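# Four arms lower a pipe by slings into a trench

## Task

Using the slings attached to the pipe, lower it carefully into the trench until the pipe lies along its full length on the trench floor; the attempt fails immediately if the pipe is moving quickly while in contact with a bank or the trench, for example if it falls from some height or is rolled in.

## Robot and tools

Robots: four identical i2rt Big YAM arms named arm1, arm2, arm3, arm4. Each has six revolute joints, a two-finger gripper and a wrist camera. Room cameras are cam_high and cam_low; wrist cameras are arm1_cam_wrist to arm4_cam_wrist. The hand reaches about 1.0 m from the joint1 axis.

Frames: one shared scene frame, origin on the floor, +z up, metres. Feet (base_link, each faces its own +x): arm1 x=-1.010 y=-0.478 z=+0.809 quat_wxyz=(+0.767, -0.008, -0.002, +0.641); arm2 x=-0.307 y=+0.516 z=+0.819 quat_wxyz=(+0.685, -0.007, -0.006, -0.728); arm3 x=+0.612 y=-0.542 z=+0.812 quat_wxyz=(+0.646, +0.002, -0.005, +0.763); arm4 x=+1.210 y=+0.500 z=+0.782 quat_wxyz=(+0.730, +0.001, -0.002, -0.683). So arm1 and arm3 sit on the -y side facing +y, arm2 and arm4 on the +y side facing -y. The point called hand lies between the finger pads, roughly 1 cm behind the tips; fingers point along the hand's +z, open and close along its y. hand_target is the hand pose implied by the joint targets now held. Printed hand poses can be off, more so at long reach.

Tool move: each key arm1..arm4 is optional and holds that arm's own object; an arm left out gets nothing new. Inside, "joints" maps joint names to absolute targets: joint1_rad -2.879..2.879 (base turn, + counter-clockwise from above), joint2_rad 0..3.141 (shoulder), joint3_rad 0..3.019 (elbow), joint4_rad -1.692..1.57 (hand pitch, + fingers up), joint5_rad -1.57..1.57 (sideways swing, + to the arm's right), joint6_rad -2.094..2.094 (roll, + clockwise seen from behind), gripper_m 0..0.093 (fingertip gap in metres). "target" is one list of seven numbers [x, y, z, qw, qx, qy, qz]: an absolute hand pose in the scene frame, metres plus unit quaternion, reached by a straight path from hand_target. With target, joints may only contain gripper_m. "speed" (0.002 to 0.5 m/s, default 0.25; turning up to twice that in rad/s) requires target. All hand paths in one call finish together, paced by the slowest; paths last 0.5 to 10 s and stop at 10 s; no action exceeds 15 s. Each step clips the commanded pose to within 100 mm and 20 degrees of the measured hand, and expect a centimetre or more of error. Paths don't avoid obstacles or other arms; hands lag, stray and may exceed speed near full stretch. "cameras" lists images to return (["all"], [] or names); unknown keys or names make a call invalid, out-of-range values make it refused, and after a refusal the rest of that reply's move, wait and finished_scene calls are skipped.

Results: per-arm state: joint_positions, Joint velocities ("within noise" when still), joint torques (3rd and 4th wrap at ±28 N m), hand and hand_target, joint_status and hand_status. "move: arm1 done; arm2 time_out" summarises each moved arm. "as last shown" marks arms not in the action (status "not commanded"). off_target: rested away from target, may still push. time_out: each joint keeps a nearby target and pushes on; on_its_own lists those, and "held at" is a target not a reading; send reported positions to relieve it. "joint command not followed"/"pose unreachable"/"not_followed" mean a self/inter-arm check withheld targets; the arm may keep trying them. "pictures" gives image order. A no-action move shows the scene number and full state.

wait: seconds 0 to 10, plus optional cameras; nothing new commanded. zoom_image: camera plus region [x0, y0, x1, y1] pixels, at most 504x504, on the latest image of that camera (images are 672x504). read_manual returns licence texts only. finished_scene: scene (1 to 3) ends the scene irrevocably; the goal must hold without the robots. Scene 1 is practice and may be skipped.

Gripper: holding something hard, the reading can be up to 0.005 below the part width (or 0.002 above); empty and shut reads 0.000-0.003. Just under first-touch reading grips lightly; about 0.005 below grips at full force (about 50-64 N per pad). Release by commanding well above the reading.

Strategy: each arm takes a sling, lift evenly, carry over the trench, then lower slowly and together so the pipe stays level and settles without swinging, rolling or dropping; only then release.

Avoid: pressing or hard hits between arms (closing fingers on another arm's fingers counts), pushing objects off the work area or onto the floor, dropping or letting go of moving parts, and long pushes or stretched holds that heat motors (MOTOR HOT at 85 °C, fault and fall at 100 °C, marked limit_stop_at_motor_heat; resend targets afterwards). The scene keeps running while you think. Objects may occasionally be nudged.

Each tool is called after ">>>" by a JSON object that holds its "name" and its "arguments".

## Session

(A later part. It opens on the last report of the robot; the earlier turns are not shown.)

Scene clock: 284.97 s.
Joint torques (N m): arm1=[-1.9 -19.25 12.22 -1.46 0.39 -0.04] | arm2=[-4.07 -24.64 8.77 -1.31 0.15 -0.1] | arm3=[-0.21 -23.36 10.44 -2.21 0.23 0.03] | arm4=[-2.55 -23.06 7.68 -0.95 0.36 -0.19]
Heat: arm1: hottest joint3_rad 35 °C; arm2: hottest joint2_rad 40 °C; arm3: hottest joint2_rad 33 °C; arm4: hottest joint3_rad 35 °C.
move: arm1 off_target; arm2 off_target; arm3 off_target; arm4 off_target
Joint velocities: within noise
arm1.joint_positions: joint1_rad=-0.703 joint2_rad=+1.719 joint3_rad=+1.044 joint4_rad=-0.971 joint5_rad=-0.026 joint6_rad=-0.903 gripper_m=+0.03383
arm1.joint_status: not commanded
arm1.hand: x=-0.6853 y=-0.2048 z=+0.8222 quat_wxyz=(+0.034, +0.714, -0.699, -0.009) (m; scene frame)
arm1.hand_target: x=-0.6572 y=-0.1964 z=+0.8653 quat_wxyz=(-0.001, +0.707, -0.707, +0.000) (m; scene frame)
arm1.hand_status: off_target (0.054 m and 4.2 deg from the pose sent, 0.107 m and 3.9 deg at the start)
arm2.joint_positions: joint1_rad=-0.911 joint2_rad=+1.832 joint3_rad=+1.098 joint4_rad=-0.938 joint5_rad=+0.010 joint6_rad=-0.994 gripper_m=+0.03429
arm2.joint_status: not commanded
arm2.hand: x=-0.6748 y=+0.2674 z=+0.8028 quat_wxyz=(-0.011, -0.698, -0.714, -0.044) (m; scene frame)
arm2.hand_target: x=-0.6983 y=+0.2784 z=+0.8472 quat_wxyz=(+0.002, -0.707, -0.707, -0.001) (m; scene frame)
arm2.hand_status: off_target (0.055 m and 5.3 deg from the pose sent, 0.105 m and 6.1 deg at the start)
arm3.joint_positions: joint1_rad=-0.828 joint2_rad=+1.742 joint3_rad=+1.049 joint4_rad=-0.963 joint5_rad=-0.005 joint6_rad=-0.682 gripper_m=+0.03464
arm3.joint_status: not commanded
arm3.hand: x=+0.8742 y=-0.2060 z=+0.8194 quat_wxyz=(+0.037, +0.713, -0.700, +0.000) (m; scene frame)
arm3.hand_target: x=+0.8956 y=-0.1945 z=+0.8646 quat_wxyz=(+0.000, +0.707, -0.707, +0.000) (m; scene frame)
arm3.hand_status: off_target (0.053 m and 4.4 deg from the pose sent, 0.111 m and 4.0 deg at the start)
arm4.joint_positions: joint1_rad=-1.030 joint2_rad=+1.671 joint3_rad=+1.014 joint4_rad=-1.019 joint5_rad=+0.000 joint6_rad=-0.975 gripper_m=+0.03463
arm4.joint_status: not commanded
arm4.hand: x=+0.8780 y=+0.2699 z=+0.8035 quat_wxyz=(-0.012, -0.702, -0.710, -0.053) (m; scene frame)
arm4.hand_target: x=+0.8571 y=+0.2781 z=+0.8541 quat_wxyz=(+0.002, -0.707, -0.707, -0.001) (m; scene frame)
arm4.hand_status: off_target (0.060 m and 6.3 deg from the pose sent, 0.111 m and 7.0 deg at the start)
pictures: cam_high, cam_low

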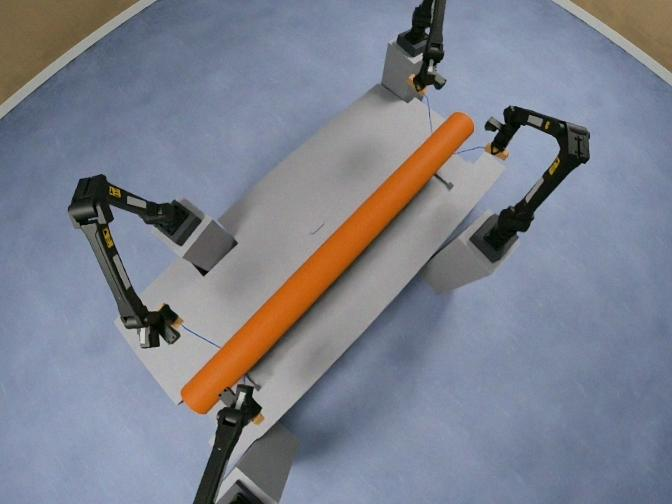

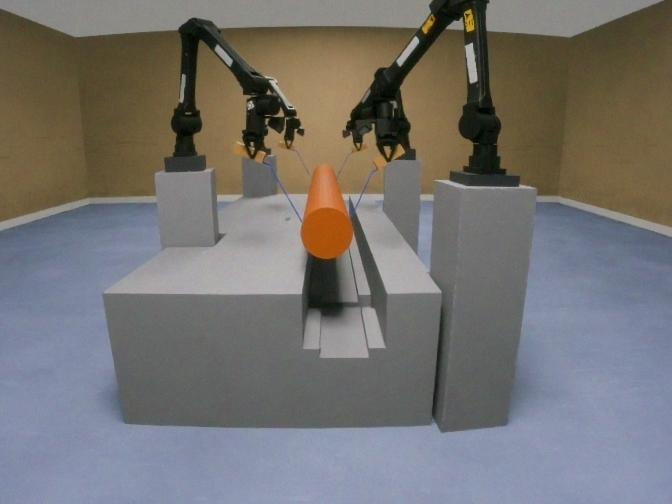

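>>> {"name": "zoom_image", "arguments": {"camera": "cam_low", "region": [290, 270, 450, 370]}}

>>> {"name": "zoom_image", "arguments": {"camera": "cam_low", "region": [90, 180, 290, 310]}}

>>> {"name": "zoom_image", "arguments": {"camera": "cam_low", "region": [330, 180, 450, 300]}}

Scaled by 3.150.

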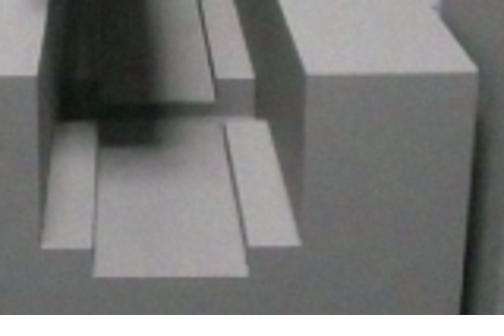

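Scaled by 2.520.

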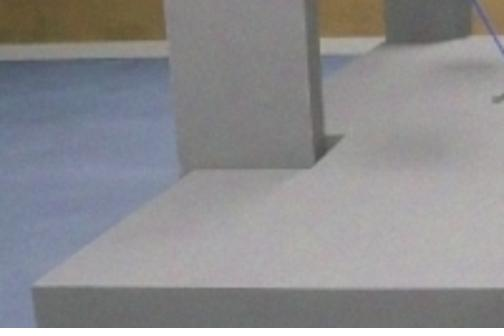

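Scaled by 4.200.

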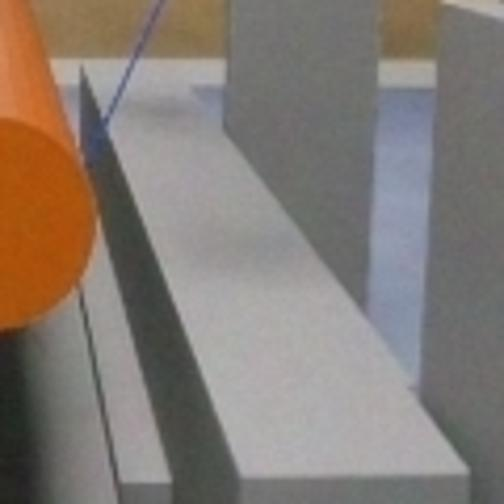

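>>> {"name": "move", "arguments": {"arm1": {"target": [-0.656, -0.143, 0.870, 0, 0.7071, -0.7071, 0], "speed": 0.05}, "arm2": {"target": [-0.699, 0.331, 0.848, 0, -0.7071, -0.7071, 0], "speed": 0.05}, "arm3": {"target": [0.896, -0.1415, 0.870, 0, 0.7071, -0.7071, 0], "speed": 0.05}, "arm4": {"target": [0.857, 0.331, 0.855, 0, -0.7071, -0.7071, 0], "speed": 0.05}, "cameras": ["all"]}}

>>> {"name": "zoom_image", "arguments": {"camera": "cam_low", "region": [240, 130, 430, 370]}}

Scene clock: 321.00 s.
Joint torques (N m): arm1=[-2.37 -20.95 12.38 -1.55 0.36 -0.01] | arm2=[-4.07 -22.59 8.81 -1.32 0.36 -0.08] | arm3=[-0.44 -26.05 10.62 -2.21 0.2 0.02] | arm4=[-2.43 -21.01 7.84 -0.96 0.51 -0.18]
Heat: arm1: hottest joint3_rad 44 °C; arm2: hottest joint2_rad 38 °C; arm3: hottest joint3_rad 37 °C; arm4: hottest joint3_rad 35 °C.
move: arm1 off_target; arm2 off_target; arm3 off_target; arm4 off_target
Joint velocities: within noise
arm1.joint_positions: joint1_rad=-0.617 joint2_rad=+1.794 joint3_rad=+1.152 joint4_rad=-1.005 joint5_rad=-0.025 joint6_rad=-0.818 gripper_m=+0.03383
arm1.joint_status: not commanded
arm1.hand: x=-0.6854 y=-0.1540 z=+0.8215 quat_wxyz=(+0.036, +0.714, -0.699, -0.005) (m; scene frame)
arm1.hand_target: x=-0.6581 y=-0.1449 z=+0.8692 quat_wxyz=(-0.001, +0.707, -0.707, +0.000) (m; scene frame)
arm1.hand_status: off_target (0.058 m and 4.4 deg from the pose sent, 0.083 m and 4.2 deg at the start)
arm2.joint_positions: joint1_rad=-1.014 joint2_rad=+1.768 joint3_rad=+1.015 joint4_rad=-0.912 joint5_rad=+0.005 joint6_rad=-1.099 gripper_m=+0.03429
arm2.joint_status: not commanded
arm2.hand: x=-0.6755 y=+0.3181 z=+0.8062 quat_wxyz=(-0.017, -0.698, -0.715, -0.039) (m; scene frame)
arm2.hand_target: x=-0.6974 y=+0.3310 z=+0.8456 quat_wxyz=(+0.001, -0.707, -0.707, -0.001) (m; scene frame)
arm2.hand_status: off_target (0.050 m and 5.0 deg from the pose sent, 0.082 m and 5.3 deg at the start)
arm3.joint_positions: joint1_rad=-0.760 joint2_rad=+1.834 joint3_rad=+1.180 joint4_rad=-1.005 joint5_rad=-0.005 joint6_rad=-0.614 gripper_m=+0.03464
arm3.joint_status: not commanded
arm3.hand: x=+0.8733 y=-0.1553 z=+0.8175 quat_wxyz=(+0.040, +0.713, -0.700, +0.003) (m; scene frame)
arm3.hand_target: x=+0.8944 y=-0.1434 z=+0.8684 quat_wxyz=(+0.000, +0.707, -0.707, +0.000) (m; scene frame)
arm3.hand_status: off_target (0.059 m and 4.7 deg from the pose sent, 0.085 m and 4.4 deg at the start)
arm4.joint_positions: joint1_rad=-1.143 joint2_rad=+1.601 joint3_rad=+0.931 joint4_rad=-1.001 joint5_rad=-0.006 joint6_rad=-1.088 gripper_m=+0.03463
arm4.joint_status: not commanded
arm4.hand: x=+0.8789 y=+0.3213 z=+0.8061 quat_wxyz=(-0.020, -0.702, -0.710, -0.048) (m; scene frame)
arm4.hand_target: x=+0.8588 y=+0.3308 z=+0.8516 quat_wxyz=(+0.002, -0.707, -0.707, -0.001) (m; scene frame)
arm4.hand_status: off_target (0.054 m and 6.0 deg from the pose sent, 0.083 m and 6.3 deg at the start)
pictures: arm1_cam_wrist, arm2_cam_wrist, arm3_cam_wrist, arm4_cam_wrist, cam_high, cam_low

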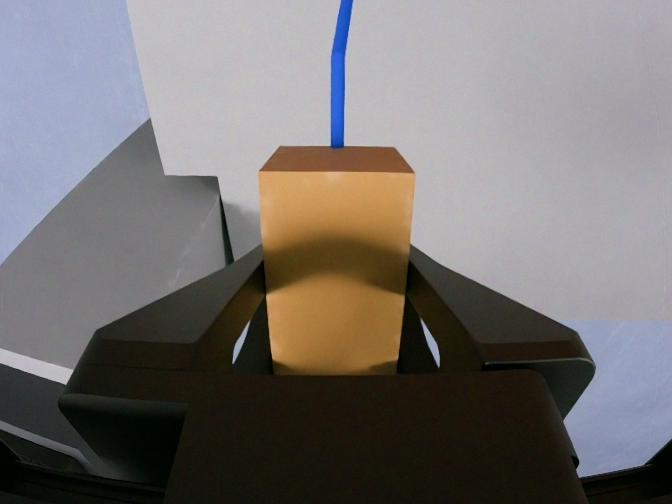

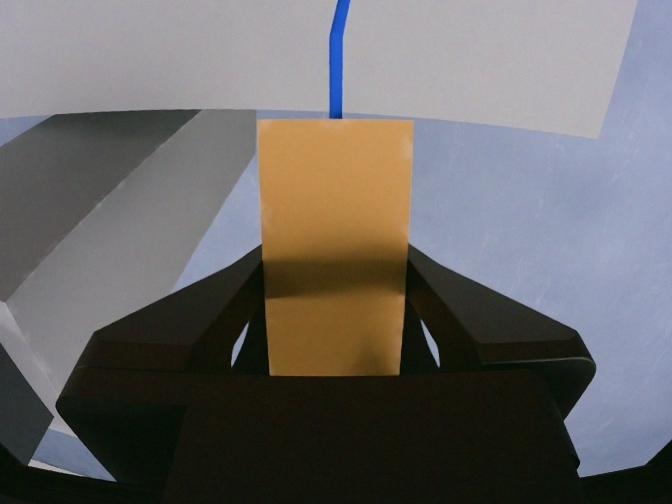

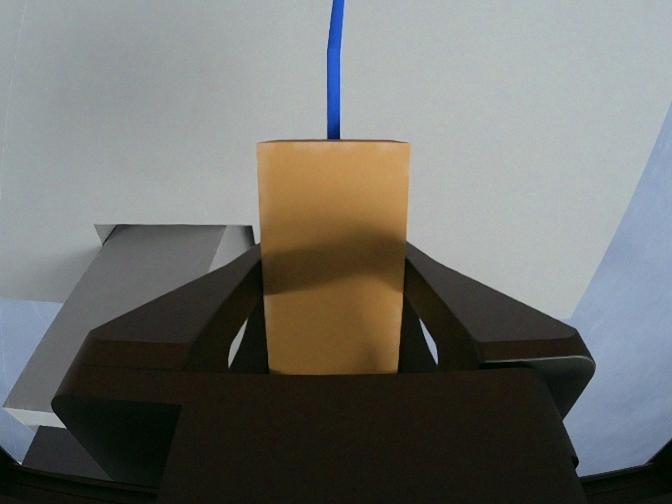

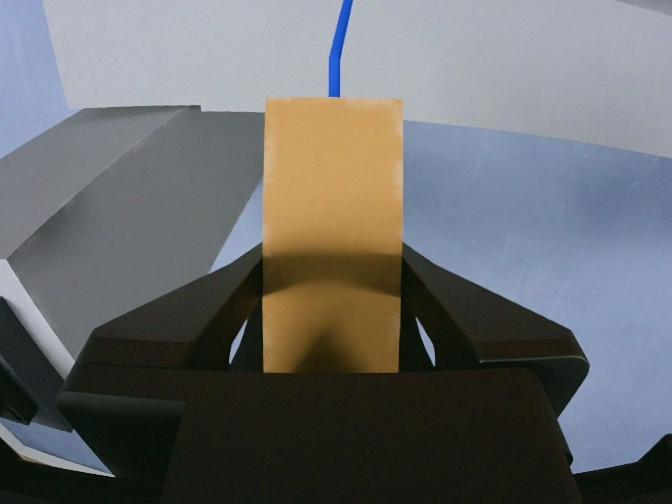

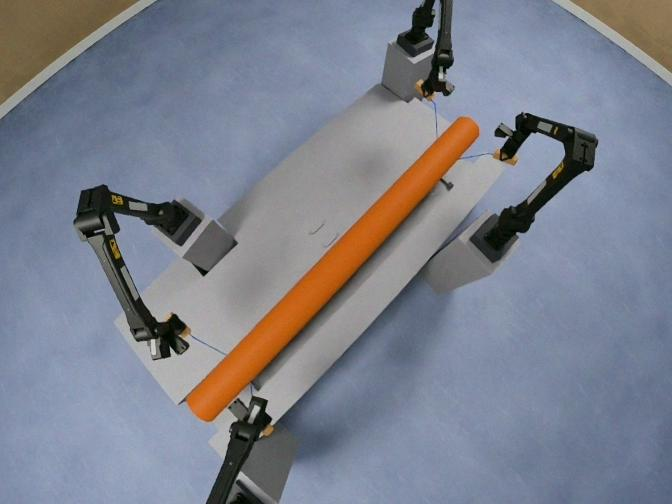

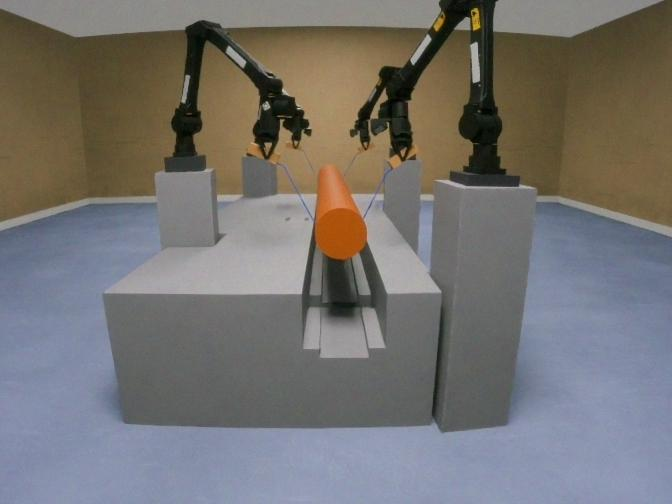

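Scaled by 2.100.

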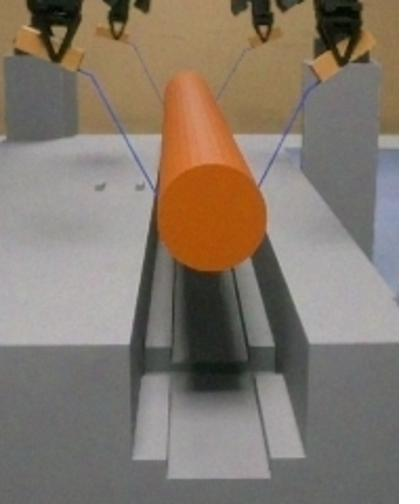

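>>> {"name": "move", "arguments": {"arm1": {"target": [-0.658, -0.083, 0.814, 0, 0.7071, -0.7071, 0], "speed": 0.05}, "arm2": {"target": [-0.697, 0.286, 0.802, 0, -0.7071, -0.7071, 0], "speed": 0.05}, "arm3": {"target": [0.894, -0.092, 0.814, 0, 0.7071, -0.7071, 0], "speed": 0.05}, "arm4": {"target": [0.859, 0.275, 0.806, 0, -0.7071, -0.7071, 0], "speed": 0.05}, "cameras": ["cam_high", "cam_low"]}}

>>> {"name": "zoom_image", "arguments": {"camera": "cam_low", "region": [240, 130, 430, 370]}}

Scene clock: 342.77 s.
Joint torques (N m): arm1=[-1.26 -23 11.66 -0.4 0.14 -0.06] | arm2=[-1.03 -21.19 10.04 -0.99 0.01 0.06] | arm3=[0.56 -28.69 10.15 -0.95 0 -0.02] | arm4=[-0.38 -19.43 8.83 -0.68 0.23 0.13]
Heat: arm1: hottest joint3_rad 44 °C; arm2: hottest joint2_rad 40 °C; arm3: hottest joint3_rad 38 °C; arm4: hottest joint3_rad 34 °C.
move: arm1 off_target; arm2 off_target; arm3 off_target; arm4 off_target
Joint velocities: within noise
arm1.joint_positions: joint1_rad=-0.542 joint2_rad=+1.964 joint3_rad=+1.235 joint4_rad=-0.955 joint5_rad=-0.020 joint6_rad=-0.731 gripper_m=+0.03383
arm1.joint_status: not commanded
arm1.hand: x=-0.6910 y=-0.1107 z=+0.7657 quat_wxyz=(+0.055, +0.709, -0.703, +0.002) (m; scene frame)
arm1.hand_target: x=-0.6604 y=-0.0857 z=+0.8148 quat_wxyz=(+0.000, +0.707, -0.707, +0.000) (m; scene frame)
arm1.hand_status: off_target (0.065 m and 6.4 deg from the pose sent, 0.076 m and 4.4 deg at the start)
arm2.joint_positions: joint1_rad=-0.966 joint2_rad=+1.863 joint3_rad=+1.015 joint4_rad=-0.820 joint5_rad=+0.010 joint6_rad=-1.027 gripper_m=+0.03429
arm2.joint_status: not commanded
arm2.hand: x=-0.6716 y=+0.2973 z=+0.7663 quat_wxyz=(-0.012, -0.706, -0.707, -0.042) (m; scene frame)
arm2.hand_target: x=-0.6957 y=+0.2867 z=+0.8017 quat_wxyz=(+0.000, -0.707, -0.707, +0.000) (m; scene frame)
arm2.hand_status: off_target (0.045 m and 5.0 deg from the pose sent, 0.039 m and 5.0 deg at the start)
arm3.joint_positions: joint1_rad=-0.715 joint2_rad=+2.005 joint3_rad=+1.254 joint4_rad=-0.951 joint5_rad=-0.001 joint6_rad=-0.556 gripper_m=+0.03464
arm3.joint_status: not commanded
arm3.hand: x=+0.8682 y=-0.1247 z=+0.7577 quat_wxyz=(+0.060, +0.708, -0.704, +0.012) (m; scene frame)
arm3.hand_target: x=+0.8920 y=-0.0951 z=+0.8139 quat_wxyz=(+0.000, +0.707, -0.707, +0.000) (m; scene frame)
arm3.hand_status: off_target (0.070 m and 7.0 deg from the pose sent, 0.067 m and 4.7 deg at the start)
arm4.joint_positions: joint1_rad=-1.054 joint2_rad=+1.707 joint3_rad=+0.927 joint4_rad=-0.887 joint5_rad=-0.001 joint6_rad=-0.997 gripper_m=+0.03463
arm4.joint_status: not commanded
arm4.hand: x=+0.8856 y=+0.2862 z=+0.7641 quat_wxyz=(-0.013, -0.703, -0.709, -0.048) (m; scene frame)
arm4.hand_target: x=+0.8606 y=+0.2759 z=+0.8049 quat_wxyz=(+0.000, -0.707, -0.707, +0.000) (m; scene frame)
arm4.hand_status: off_target (0.051 m and 5.7 deg from the pose sent, 0.051 m and 6.0 deg at the start)
pictures: cam_high, cam_low

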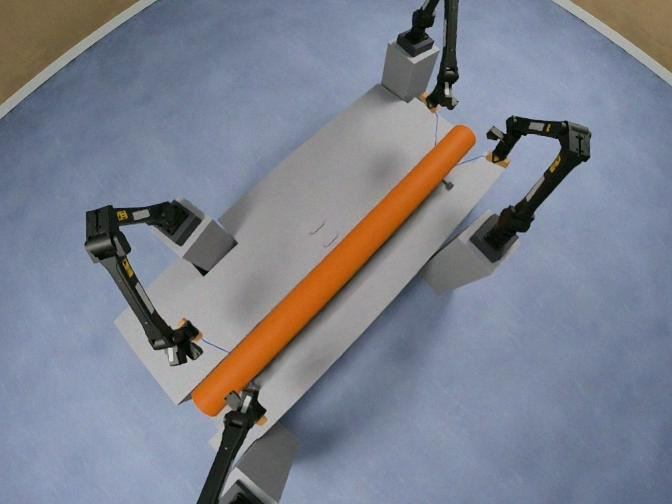

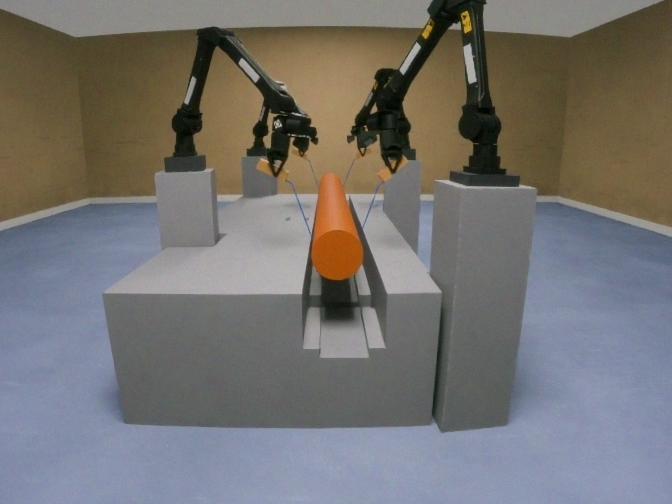

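Scaled by 2.100.

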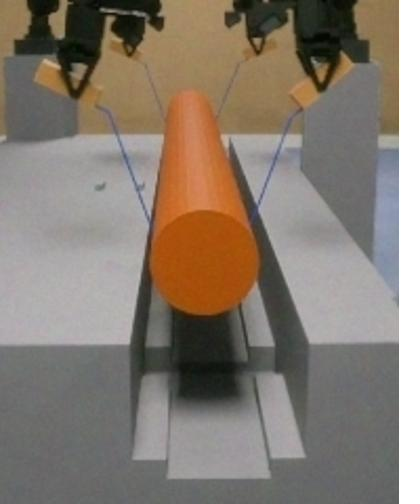

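>>> {"name": "move", "arguments": {"arm1": {"target": [-0.655, -0.041, 0.752, 0, 0.7071, -0.7071, 0], "speed": 0.05}, "arm2": {"target": [-0.699, 0.281, 0.736, 0, -0.7071, -0.7071, 0], "speed": 0.05}, "arm3": {"target": [0.896, -0.058, 0.758, 0, 0.7071, -0.7071, 0], "speed": 0.05}, "arm4": {"target": [0.856, 0.270, 0.741, 0, -0.7071, -0.7071, 0], "speed": 0.05}, "cameras": ["cam_high", "cam_low"]}}

>>> {"name": "zoom_image", "arguments": {"camera": "cam_low", "region": [240, 130, 430, 370]}}

Scene clock: 350.47 s.
Joint torques (N m): arm1=[-1.14 -25.23 11.04 -0.2 0.04 -0.05] | arm2=[-0.67 -22.01 7.57 -0.85 -0.16 0.1] | arm3=[0.79 -30.51 9.55 -0.85 -0.03 0.01] | arm4=[-0.09 -21.3 5.9 -0.35 0.11 0.17]
Heat: arm1: hottest joint3_rad 44 °C; arm2: hottest joint2_rad 40 °C; arm3: hottest joint3_rad 37 °C; arm4: hottest joint3_rad 34 °C.
move: arm1 off_target; arm2 off_target; arm3 off_target; arm4 off_target
Joint velocities: within noise
arm1.joint_positions: joint1_rad=-0.499 joint2_rad=+2.133 joint3_rad=+1.318 joint4_rad=-0.877 joint5_rad=-0.018 joint6_rad=-0.685 gripper_m=+0.03383
arm1.joint_status: not commanded
arm1.hand: x=-0.6893 y=-0.0771 z=+0.7021 quat_wxyz=(+0.059, +0.708, -0.704, +0.005) (m; scene frame)
arm1.hand_target: x=-0.6574 y=-0.0441 z=+0.7534 quat_wxyz=(+0.000, +0.707, -0.707, +0.000) (m; scene frame)
arm1.hand_status: off_target (0.070 m and 6.8 deg from the pose sent, 0.080 m and 6.4 deg at the start)
arm2.joint_positions: joint1_rad=-0.965 joint2_rad=+2.005 joint3_rad=+1.015 joint4_rad=-0.666 joint5_rad=+0.014 joint6_rad=-1.025 gripper_m=+0.03429
arm2.joint_status: not commanded
arm2.hand: x=-0.6775 y=+0.2931 z=+0.7050 quat_wxyz=(-0.009, -0.707, -0.706, -0.036) (m; scene frame)
arm2.hand_target: x=-0.6982 y=+0.2815 z=+0.7354 quat_wxyz=(+0.000, -0.707, -0.707, +0.000) (m; scene frame)
arm2.hand_status: off_target (0.040 m and 4.3 deg from the pose sent, 0.044 m and 5.0 deg at the start)
arm3.joint_positions: joint1_rad=-0.690 joint2_rad=+2.155 joint3_rad=+1.329 joint4_rad=-0.878 joint5_rad=-0.001 joint6_rad=-0.529 gripper_m=+0.03464
arm3.joint_status: not commanded
arm3.hand: x=+0.8701 y=-0.0972 z=+0.7015 quat_wxyz=(+0.060, +0.707, -0.704, +0.014) (m; scene frame)
arm3.hand_target: x=+0.8942 y=-0.0613 z=+0.7584 quat_wxyz=(+0.000, +0.707, -0.707, +0.000) (m; scene frame)
arm3.hand_status: off_target (0.074 m and 7.1 deg from the pose sent, 0.072 m and 7.0 deg at the start)
arm4.joint_positions: joint1_rad=-1.051 joint2_rad=+1.853 joint3_rad=+0.919 joint4_rad=-0.720 joint5_rad=+0.002 joint6_rad=-0.995 gripper_m=+0.03463
arm4.joint_status: not commanded
arm4.hand: x=+0.8770 y=+0.2798 z=+0.7043 quat_wxyz=(-0.010, -0.703, -0.710, -0.042) (m; scene frame)
arm4.hand_target: x=+0.8569 y=+0.2706 z=+0.7395 quat_wxyz=(+0.000, -0.707, -0.707, +0.000) (m; scene frame)
arm4.hand_status: off_target (0.043 m and 4.9 deg from the pose sent, 0.041 m and 5.7 deg at the start)
pictures: cam_high, cam_low

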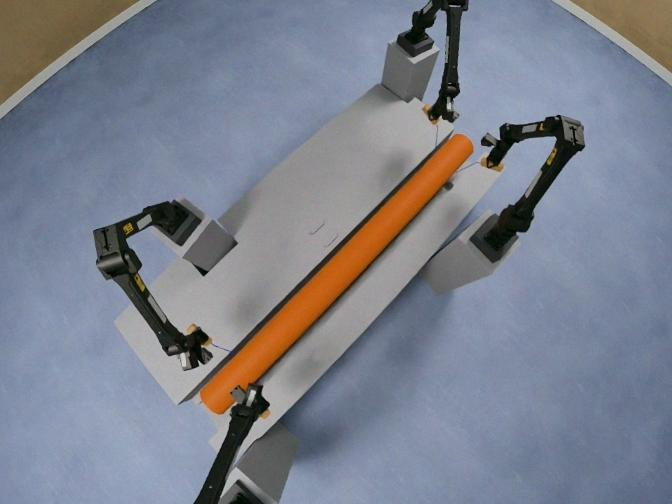

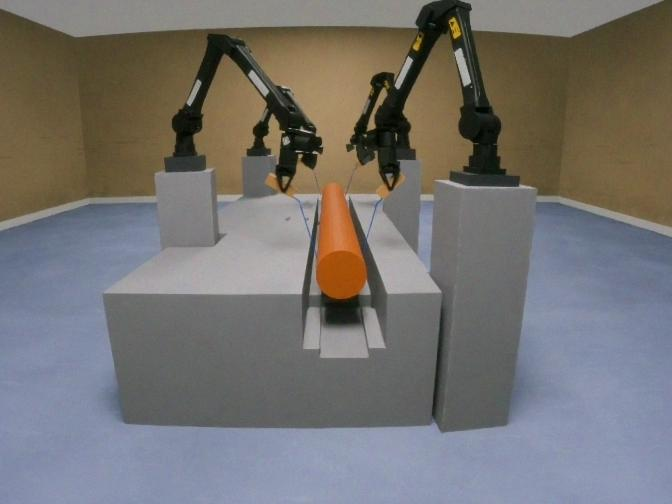

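Scaled by 2.100.

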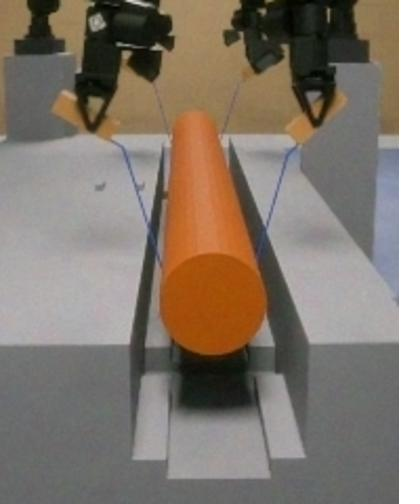

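>>> {"name": "move", "arguments": {"arm1": {"target": [-0.657, -0.044, 0.693, 0, 0.7071, -0.7071, 0], "speed": 0.05}, "arm2": {"target": [-0.698, 0.2815, 0.674, 0, -0.7071, -0.7071, 0], "speed": 0.05}, "arm3": {"target": [0.894, -0.061, 0.699, 0, 0.7071, -0.7071, 0], "speed": 0.05}, "arm4": {"target": [0.857, 0.2706, 0.679, 0, -0.7071, -0.7071, 0], "speed": 0.05}, "cameras": ["cam_high", "cam_low"]}}

>>> {"name": "zoom_image", "arguments": {"camera": "cam_low", "region": [240, 130, 430, 370]}}

Scene clock: 357.53 s.
Joint torques (N m): arm1=[-0.67 -25.82 9.01 -0.08 0.05 0] | arm2=[-0.73 -22.36 6.05 -0.81 -0.15 0.09] | arm3=[0.85 -31.15 7.31 -0.66 -0.03 0.02] | arm4=[-0.21 -21.48 4.21 -0.28 0.11 0.17]
Heat: arm1: hottest joint3_rad 45 °C; arm2: hottest joint2_rad 40 °C; arm3: hottest joint3_rad 38 °C; arm4: hottest joint3_rad 34 °C.
move: arm1 off_target; arm2 off_target; arm3 off_target; arm4 off_target
Joint velocities: within noise
arm1.joint_positions: joint1_rad=-0.498 joint2_rad=+2.234 joint3_rad=+1.318 joint4_rad=-0.758 joint5_rad=-0.018 joint6_rad=-0.684 gripper_m=+0.03383
arm1.joint_status: not commanded
arm1.hand: x=-0.6873 y=-0.0757 z=+0.6492 quat_wxyz=(+0.051, +0.708, -0.704, +0.004) (m; scene frame)
arm1.hand_target: x=-0.6586 y=-0.0461 z=+0.6936 quat_wxyz=(+0.000, +0.707, -0.707, +0.000) (m; scene frame)
arm1.hand_status: off_target (0.062 m and 5.8 deg from the pose sent, 0.047 m and 6.8 deg at the start)
arm2.joint_positions: joint1_rad=-0.965 joint2_rad=+2.143 joint3_rad=+1.015 joint4_rad=-0.523 joint5_rad=+0.014 joint6_rad=-1.025 gripper_m=+0.03429
arm2.joint_status: not commanded
arm2.hand: x=-0.6745 y=+0.2940 z=+0.6456 quat_wxyz=(-0.008, -0.707, -0.706, -0.034) (m; scene frame)
arm2.hand_target: x=-0.6972 y=+0.2820 z=+0.6734 quat_wxyz=(+0.000, -0.707, -0.707, +0.000) (m; scene frame)
arm2.hand_status: off_target (0.039 m and 4.0 deg from the pose sent, 0.039 m and 4.3 deg at the start)
arm3.joint_positions: joint1_rad=-0.690 joint2_rad=+2.255 joint3_rad=+1.329 joint4_rad=-0.761 joint5_rad=-0.001 joint6_rad=-0.529 gripper_m=+0.03464
arm3.joint_status: not commanded
arm3.hand: x=+0.8710 y=-0.0954 z=+0.6488 quat_wxyz=(+0.051, +0.708, -0.705, +0.012) (m; scene frame)
arm3.hand_target: x=+0.8929 y=-0.0631 z=+0.6987 quat_wxyz=(+0.000, +0.707, -0.707, +0.000) (m; scene frame)
arm3.hand_status: off_target (0.065 m and 6.1 deg from the pose sent, 0.044 m and 7.1 deg at the start)
arm4.joint_positions: joint1_rad=-1.051 joint2_rad=+1.994 joint3_rad=+0.905 joint4_rad=-0.557 joint5_rad=+0.002 joint6_rad=-0.995 gripper_m=+0.03463
arm4.joint_status: not commanded
arm4.hand: x=+0.8783 y=+0.2803 z=+0.6453 quat_wxyz=(-0.009, -0.703, -0.710, -0.038) (m; scene frame)
arm4.hand_target: x=+0.8578 y=+0.2710 z=+0.6774 quat_wxyz=(+0.000, -0.707, -0.707, +0.000) (m; scene frame)
arm4.hand_status: off_target (0.041 m and 4.5 deg from the pose sent, 0.033 m and 4.9 deg at the start)
pictures: cam_high, cam_low

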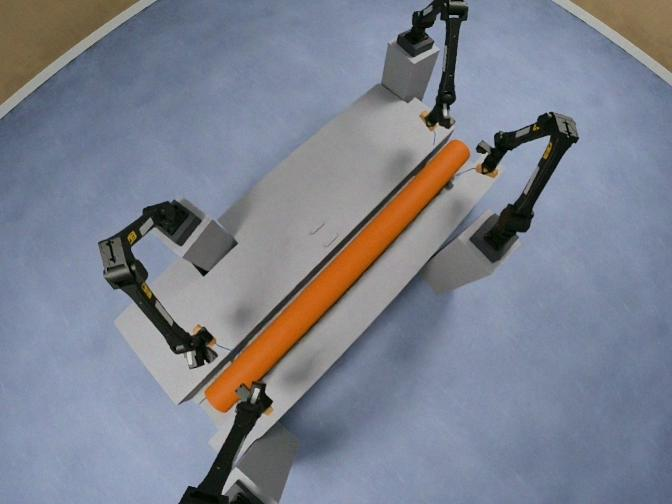

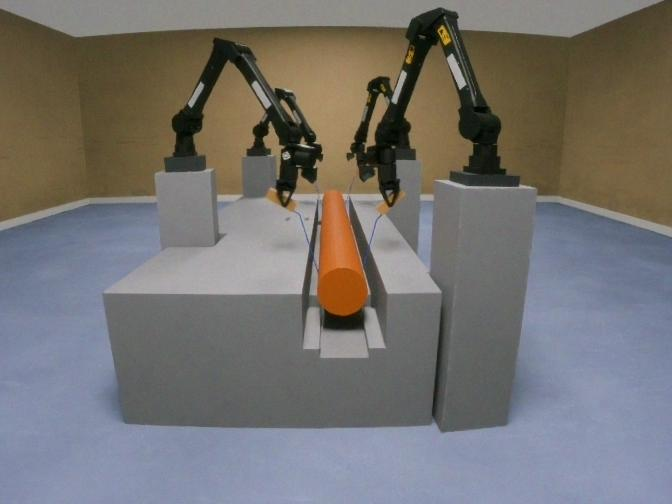

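Scaled by 2.100.

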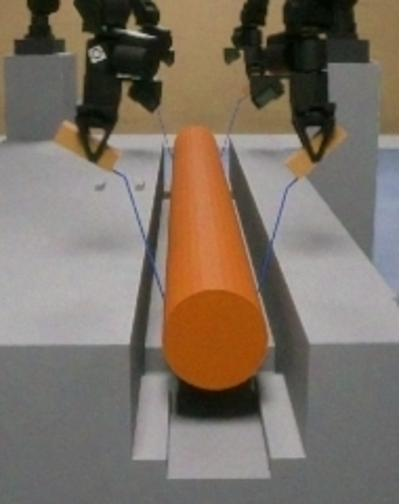

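>>> {"name": "move", "arguments": {"arm1": {"target": [-0.657, -0.048, 0.646, 0, 0.7071, -0.7071, 0], "speed": 0.04}, "arm2": {"target": [-0.698, 0.279, 0.629, 0, -0.7071, -0.7071, 0], "speed": 0.04}, "arm3": {"target": [0.893, -0.064, 0.652, 0, 0.7071, -0.7071, 0], "speed": 0.04}, "arm4": {"target": [0.857, 0.269, 0.633, 0, -0.7071, -0.7071, 0], "speed": 0.04}, "cameras": ["cam_high", "cam_low"]}}

>>> {"name": "zoom_image", "arguments": {"camera": "cam_low", "region": [240, 130, 430, 370]}}

Scene clock: 363.00 s.
Joint torques (N m): arm1=[-1.9 -24.88 8.13 -0.13 0.04 0] | arm2=[-0.62 -22.3 6.12 -0.87 -0.16 0.1] | arm3=[0.67 -30.8 6.74 -0.66 -0.04 0] | arm4=[-0.15 -21.42 4 -0.34 0.1 0.19]
Heat: arm1: hottest joint3_rad 45 °C; arm2: hottest joint2_rad 40 °C; arm3: hottest joint3_rad 37 °C; arm4: hottest joint3_rad 34 °C.
move: arm1 off_target; arm2 off_target; arm3 off_target; arm4 off_target
Joint velocities: within noise
arm1.joint_positions: joint1_rad=-0.498 joint2_rad=+2.315 joint3_rad=+1.318 joint4_rad=-0.669 joint5_rad=-0.018 joint6_rad=-0.684 gripper_m=+0.03383
arm1.joint_status: not commanded
arm1.hand: x=-0.6888 y=-0.0787 z=+0.6074 quat_wxyz=(+0.046, +0.709, -0.704, +0.004) (m; scene frame)
arm1.hand_target: x=-0.6583 y=-0.0499 z=+0.6468 quat_wxyz=(+0.000, +0.707, -0.707, +0.000) (m; scene frame)
arm1.hand_status: off_target (0.059 m and 5.4 deg from the pose sent, 0.041 m and 5.8 deg at the start)
arm2.joint_positions: joint1_rad=-0.964 joint2_rad=+2.249 joint3_rad=+1.026 joint4_rad=-0.431 joint5_rad=+0.014 joint6_rad=-1.023 gripper_m=+0.03429
arm2.joint_status: not commanded
arm2.hand: x=-0.6695 y=+0.2958 z=+0.6025 quat_wxyz=(-0.008, -0.707, -0.706, -0.035) (m; scene frame)
arm2.hand_target: x=-0.6971 y=+0.2795 z=+0.6289 quat_wxyz=(+0.000, -0.707, -0.707, +0.000) (m; scene frame)
arm2.hand_status: off_target (0.042 m and 4.2 deg from the pose sent, 0.032 m and 4.0 deg at the start)
arm3.joint_positions: joint1_rad=-0.690 joint2_rad=+2.336 joint3_rad=+1.329 joint4_rad=-0.672 joint5_rad=-0.001 joint6_rad=-0.529 gripper_m=+0.03464
arm3.joint_status: not commanded
arm3.hand: x=+0.8691 y=-0.0986 z=+0.6064 quat_wxyz=(+0.048, +0.708, -0.705, +0.011) (m; scene frame)
arm3.hand_target: x=+0.8921 y=-0.0658 z=+0.6519 quat_wxyz=(+0.000, +0.707, -0.707, +0.000) (m; scene frame)
arm3.hand_status: off_target (0.062 m and 5.6 deg from the pose sent, 0.039 m and 6.1 deg at the start)
arm4.joint_positions: joint1_rad=-1.050 joint2_rad=+2.106 joint3_rad=+0.905 joint4_rad=-0.444 joint5_rad=+0.002 joint6_rad=-0.994 gripper_m=+0.03463
arm4.joint_status: not commanded
arm4.hand: x=+0.8827 y=+0.2823 z=+0.6012 quat_wxyz=(-0.009, -0.703, -0.710, -0.038) (m; scene frame)
arm4.hand_target: x=+0.8579 y=+0.2696 z=+0.6318 quat_wxyz=(+0.000, -0.707, -0.707, +0.000) (m; scene frame)
arm4.hand_status: off_target (0.043 m and 4.5 deg from the pose sent, 0.027 m and 4.5 deg at the start)
pictures: cam_high, cam_low

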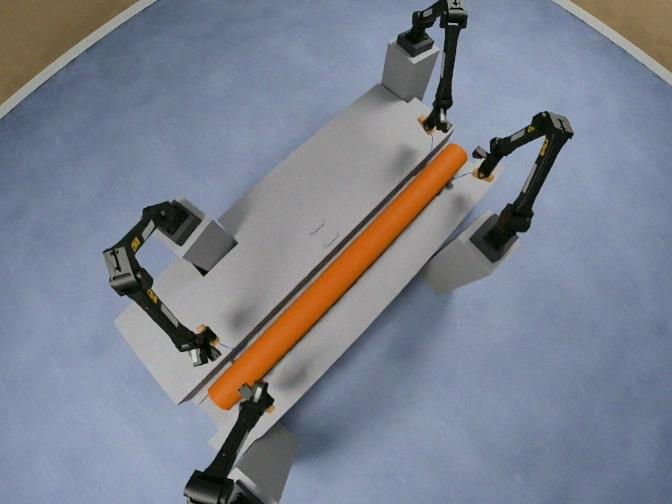

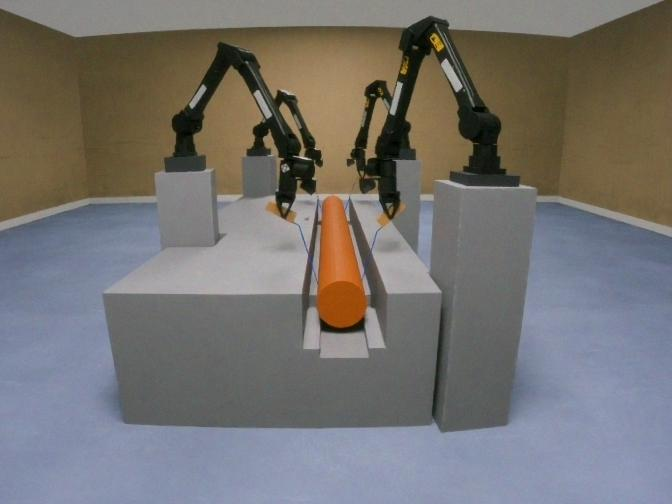

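Scaled by 2.100.

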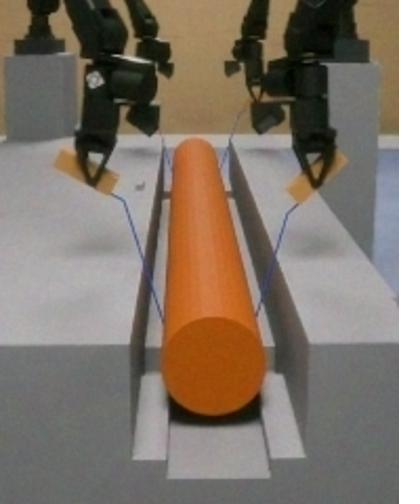

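>>> {"name": "move", "arguments": {"arm1": {"target": [-0.657, -0.048, 0.610, 0, 0.7071, -0.7071, 0], "speed": 0.025}, "arm2": {"target": [-0.698, 0.279, 0.593, 0, -0.7071, -0.7071, 0], "speed": 0.025}, "arm3": {"target": [0.893, -0.064, 0.616, 0, 0.7071, -0.7071, 0], "speed": 0.025}, "arm4": {"target": [0.857, 0.269, 0.597, 0, -0.7071, -0.7071, 0], "speed": 0.025}, "cameras": ["cam_high", "cam_low"]}}

>>> {"name": "zoom_image", "arguments": {"camera": "cam_low", "region": [240, 130, 430, 370]}}

Scene clock: 367.67 s.
Joint torques (N m): arm1=[-1.26 -25 7.21 -0.03 0.01 -0.03] | arm2=[-0.73 -22.83 5.16 -0.75 -0.15 0.09] | arm3=[0.73 -29.51 6.39 -0.51 -0.05 0.01] | arm4=[-0.21 -20.48 4.07 -0.24 0.1 0.17]
Heat: arm1: hottest joint3_rad 44 °C; arm2: hottest joint2_rad 40 °C; arm3: hottest joint2_rad 37 °C; arm4: hottest joint3_rad 34 °C.
move: arm1 off_target; arm2 off_target; arm3 off_target; arm4 off_target
Joint velocities: within noise
arm1.joint_positions: joint1_rad=-0.498 joint2_rad=+2.384 joint3_rad=+1.345 joint4_rad=-0.611 joint5_rad=-0.018 joint6_rad=-0.684 gripper_m=+0.03383
arm1.joint_status: not commanded
arm1.hand: x=-0.6851 y=-0.0750 z=+0.5765 quat_wxyz=(+0.039, +0.709, -0.704, +0.003) (m; scene frame)
arm1.hand_target: x=-0.6578 y=-0.0492 z=+0.6106 quat_wxyz=(+0.000, +0.707, -0.707, +0.000) (m; scene frame)
arm1.hand_status: off_target (0.051 m and 4.5 deg from the pose sent, 0.044 m and 5.3 deg at the start)
arm2.joint_positions: joint1_rad=-0.964 joint2_rad=+2.341 joint3_rad=+1.055 joint4_rad=-0.366 joint5_rad=+0.014 joint6_rad=-1.022 gripper_m=+0.03429
arm2.joint_status: not commanded
arm2.hand: x=-0.6693 y=+0.2953 z=+0.5674 quat_wxyz=(-0.008, -0.707, -0.706, -0.034) (m; scene frame)
arm2.hand_target: x=-0.6972 y=+0.2794 z=+0.5929 quat_wxyz=(+0.000, -0.707, -0.707, +0.000) (m; scene frame)
arm2.hand_status: off_target (0.042 m and 4.0 deg from the pose sent, 0.034 m and 4.2 deg at the start)
arm3.joint_positions: joint1_rad=-0.690 joint2_rad=+2.393 joint3_rad=+1.348 joint4_rad=-0.617 joint5_rad=-0.001 joint6_rad=-0.529 gripper_m=+0.03464
arm3.joint_status: not commanded
arm3.hand: x=+0.8713 y=-0.0947 z=+0.5805 quat_wxyz=(+0.039, +0.708, -0.705, +0.009) (m; scene frame)
arm3.hand_target: x=+0.8923 y=-0.0654 z=+0.6163 quat_wxyz=(+0.000, +0.707, -0.707, +0.000) (m; scene frame)
arm3.hand_status: off_target (0.052 m and 4.6 deg from the pose sent, 0.043 m and 5.6 deg at the start)
arm4.joint_positions: joint1_rad=-1.050 joint2_rad=+2.187 joint3_rad=+0.911 joint4_rad=-0.368 joint5_rad=+0.002 joint6_rad=-0.993 gripper_m=+0.03463
arm4.joint_status: not commanded
arm4.hand: x=+0.8863 y=+0.2845 z=+0.5706 quat_wxyz=(-0.009, -0.703, -0.710, -0.037) (m; scene frame)
arm4.hand_target: x=+0.8578 y=+0.2695 z=+0.5967 quat_wxyz=(+0.000, -0.707, -0.707, +0.000) (m; scene frame)
arm4.hand_status: off_target (0.042 m and 4.4 deg from the pose sent, 0.029 m and 4.4 deg at the start)
pictures: cam_high, cam_low

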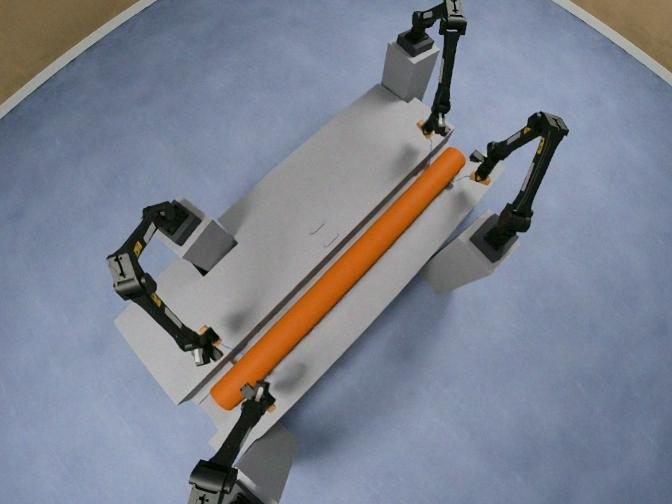

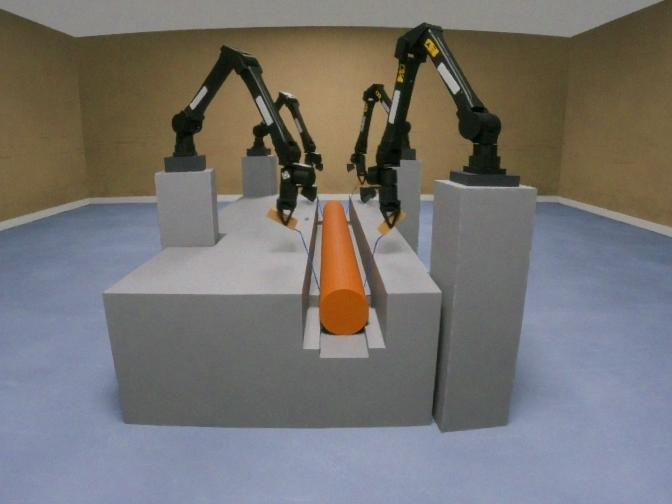

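Scaled by 2.100.

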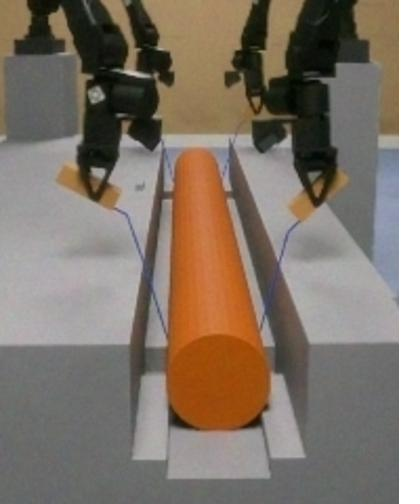

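>>> {"name": "move", "arguments": {"arm1": {"target": [-0.657, -0.052, 0.575, 0, 0.7071, -0.7071, 0], "speed": 0.025}, "arm2": {"target": [-0.698, 0.277, 0.560, 0, -0.7071, -0.7071, 0], "speed": 0.025}, "arm3": {"target": [0.893, -0.068, 0.576, 0, 0.7071, -0.7071, 0], "speed": 0.025}, "arm4": {"target": [0.857, 0.265, 0.562, 0, -0.7071, -0.7071, 0], "speed": 0.025}, "cameras": ["cam_high", "cam_low"]}}

>>> {"name": "zoom_image", "arguments": {"camera": "cam_low", "region": [240, 130, 430, 370]}}

Scene clock: 373.67 s.
Joint torques (N m): arm1=[-1.38 -20.78 7.12 0.61 0.04 -0.05] | arm2=[-0.44 -19.14 5.38 -0.16 -0.17 0.12] | arm3=[0.44 -23.18 6.27 0.43 -0.06 -0.05] | arm4=[0.38 -15.33 4.22 0.62 0.08 0.27]
Heat: arm1: hottest joint3_rad 43 °C; arm2: hottest joint2_rad 39 °C; arm3: hottest joint2_rad 38 °C; arm4: hottest joint2_rad 33 °C.
move: arm1 off_target; arm2 off_target; arm3 off_target; arm4 off_target
Joint velocities: within noise
arm1.joint_positions: joint1_rad=-0.498 joint2_rad=+2.400 joint3_rad=+1.363 joint4_rad=-0.575 joint5_rad=-0.018 joint6_rad=-0.684 gripper_m=+0.03383
arm1.joint_status: not commanded
arm1.hand: x=-0.6765 y=-0.0643 z=+0.5714 quat_wxyz=(+0.020, +0.710, -0.704, +0.001) (m; scene frame)
arm1.hand_target: x=-0.6572 y=-0.0525 z=+0.5758 quat_wxyz=(+0.000, +0.707, -0.707, +0.000) (m; scene frame)
arm1.hand_status: off_target (0.023 m and 2.3 deg from the pose sent, 0.036 m and 4.5 deg at the start)
arm2.joint_positions: joint1_rad=-0.964 joint2_rad=+2.380 joint3_rad=+1.087 joint4_rad=-0.332 joint5_rad=+0.014 joint6_rad=-1.022 gripper_m=+0.03429
arm2.joint_status: not commanded
arm2.hand: x=-0.6799 y=+0.2887 z=+0.5537 quat_wxyz=(-0.005, -0.708, -0.706, -0.021) (m; scene frame)
arm2.hand_target: x=-0.6977 y=+0.2772 z=+0.5605 quat_wxyz=(+0.000, -0.707, -0.707, +0.000) (m; scene frame)
arm2.hand_status: off_target (0.022 m and 2.5 deg from the pose sent, 0.035 m and 4.0 deg at the start)
arm3.joint_positions: joint1_rad=-0.690 joint2_rad=+2.403 joint3_rad=+1.371 joint4_rad=-0.572 joint5_rad=-0.001 joint6_rad=-0.529 gripper_m=+0.03464
arm3.joint_status: not commanded
arm3.hand: x=+0.8817 y=-0.0767 z=+0.5792 quat_wxyz=(+0.011, +0.708, -0.706, +0.001) (m; scene frame)
arm3.hand_target: x=+0.8929 y=-0.0684 z=+0.5764 quat_wxyz=(+0.000, +0.707, -0.707, +0.000) (m; scene frame)
arm3.hand_status: off_target (0.015 m and 1.3 deg from the pose sent, 0.035 m and 4.6 deg at the start)
arm4.joint_positions: joint1_rad=-1.050 joint2_rad=+2.219 joint3_rad=+0.941 joint4_rad=-0.324 joint5_rad=+0.003 joint6_rad=-0.993 gripper_m=+0.03463
arm4.joint_status: not commanded
arm4.hand: x=+0.8713 y=+0.2745 z=+0.5608 quat_wxyz=(-0.004, -0.704, -0.710, -0.016) (m; scene frame)
arm4.hand_target: x=+0.8572 y=+0.2651 z=+0.5625 quat_wxyz=(+0.000, -0.707, -0.707, +0.000) (m; scene frame)
arm4.hand_status: off_target (0.017 m and 2.0 deg from the pose sent, 0.036 m and 4.4 deg at the start)
pictures: cam_high, cam_low

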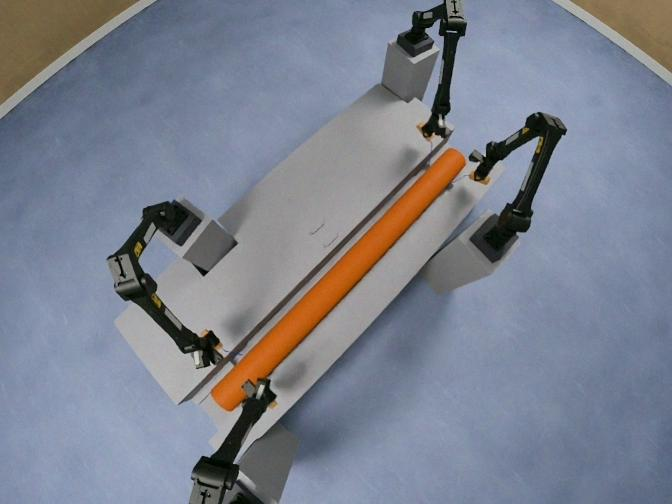

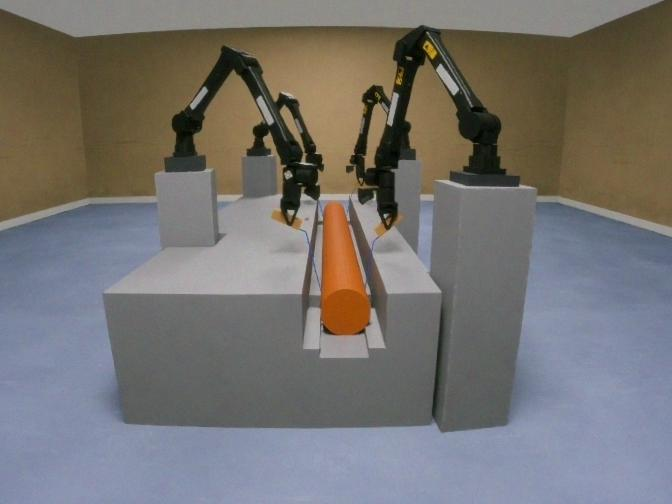

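Scaled by 2.100.

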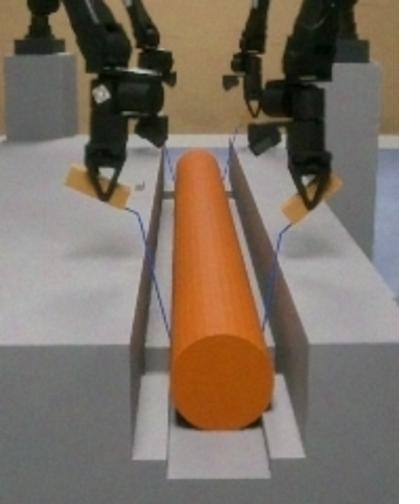

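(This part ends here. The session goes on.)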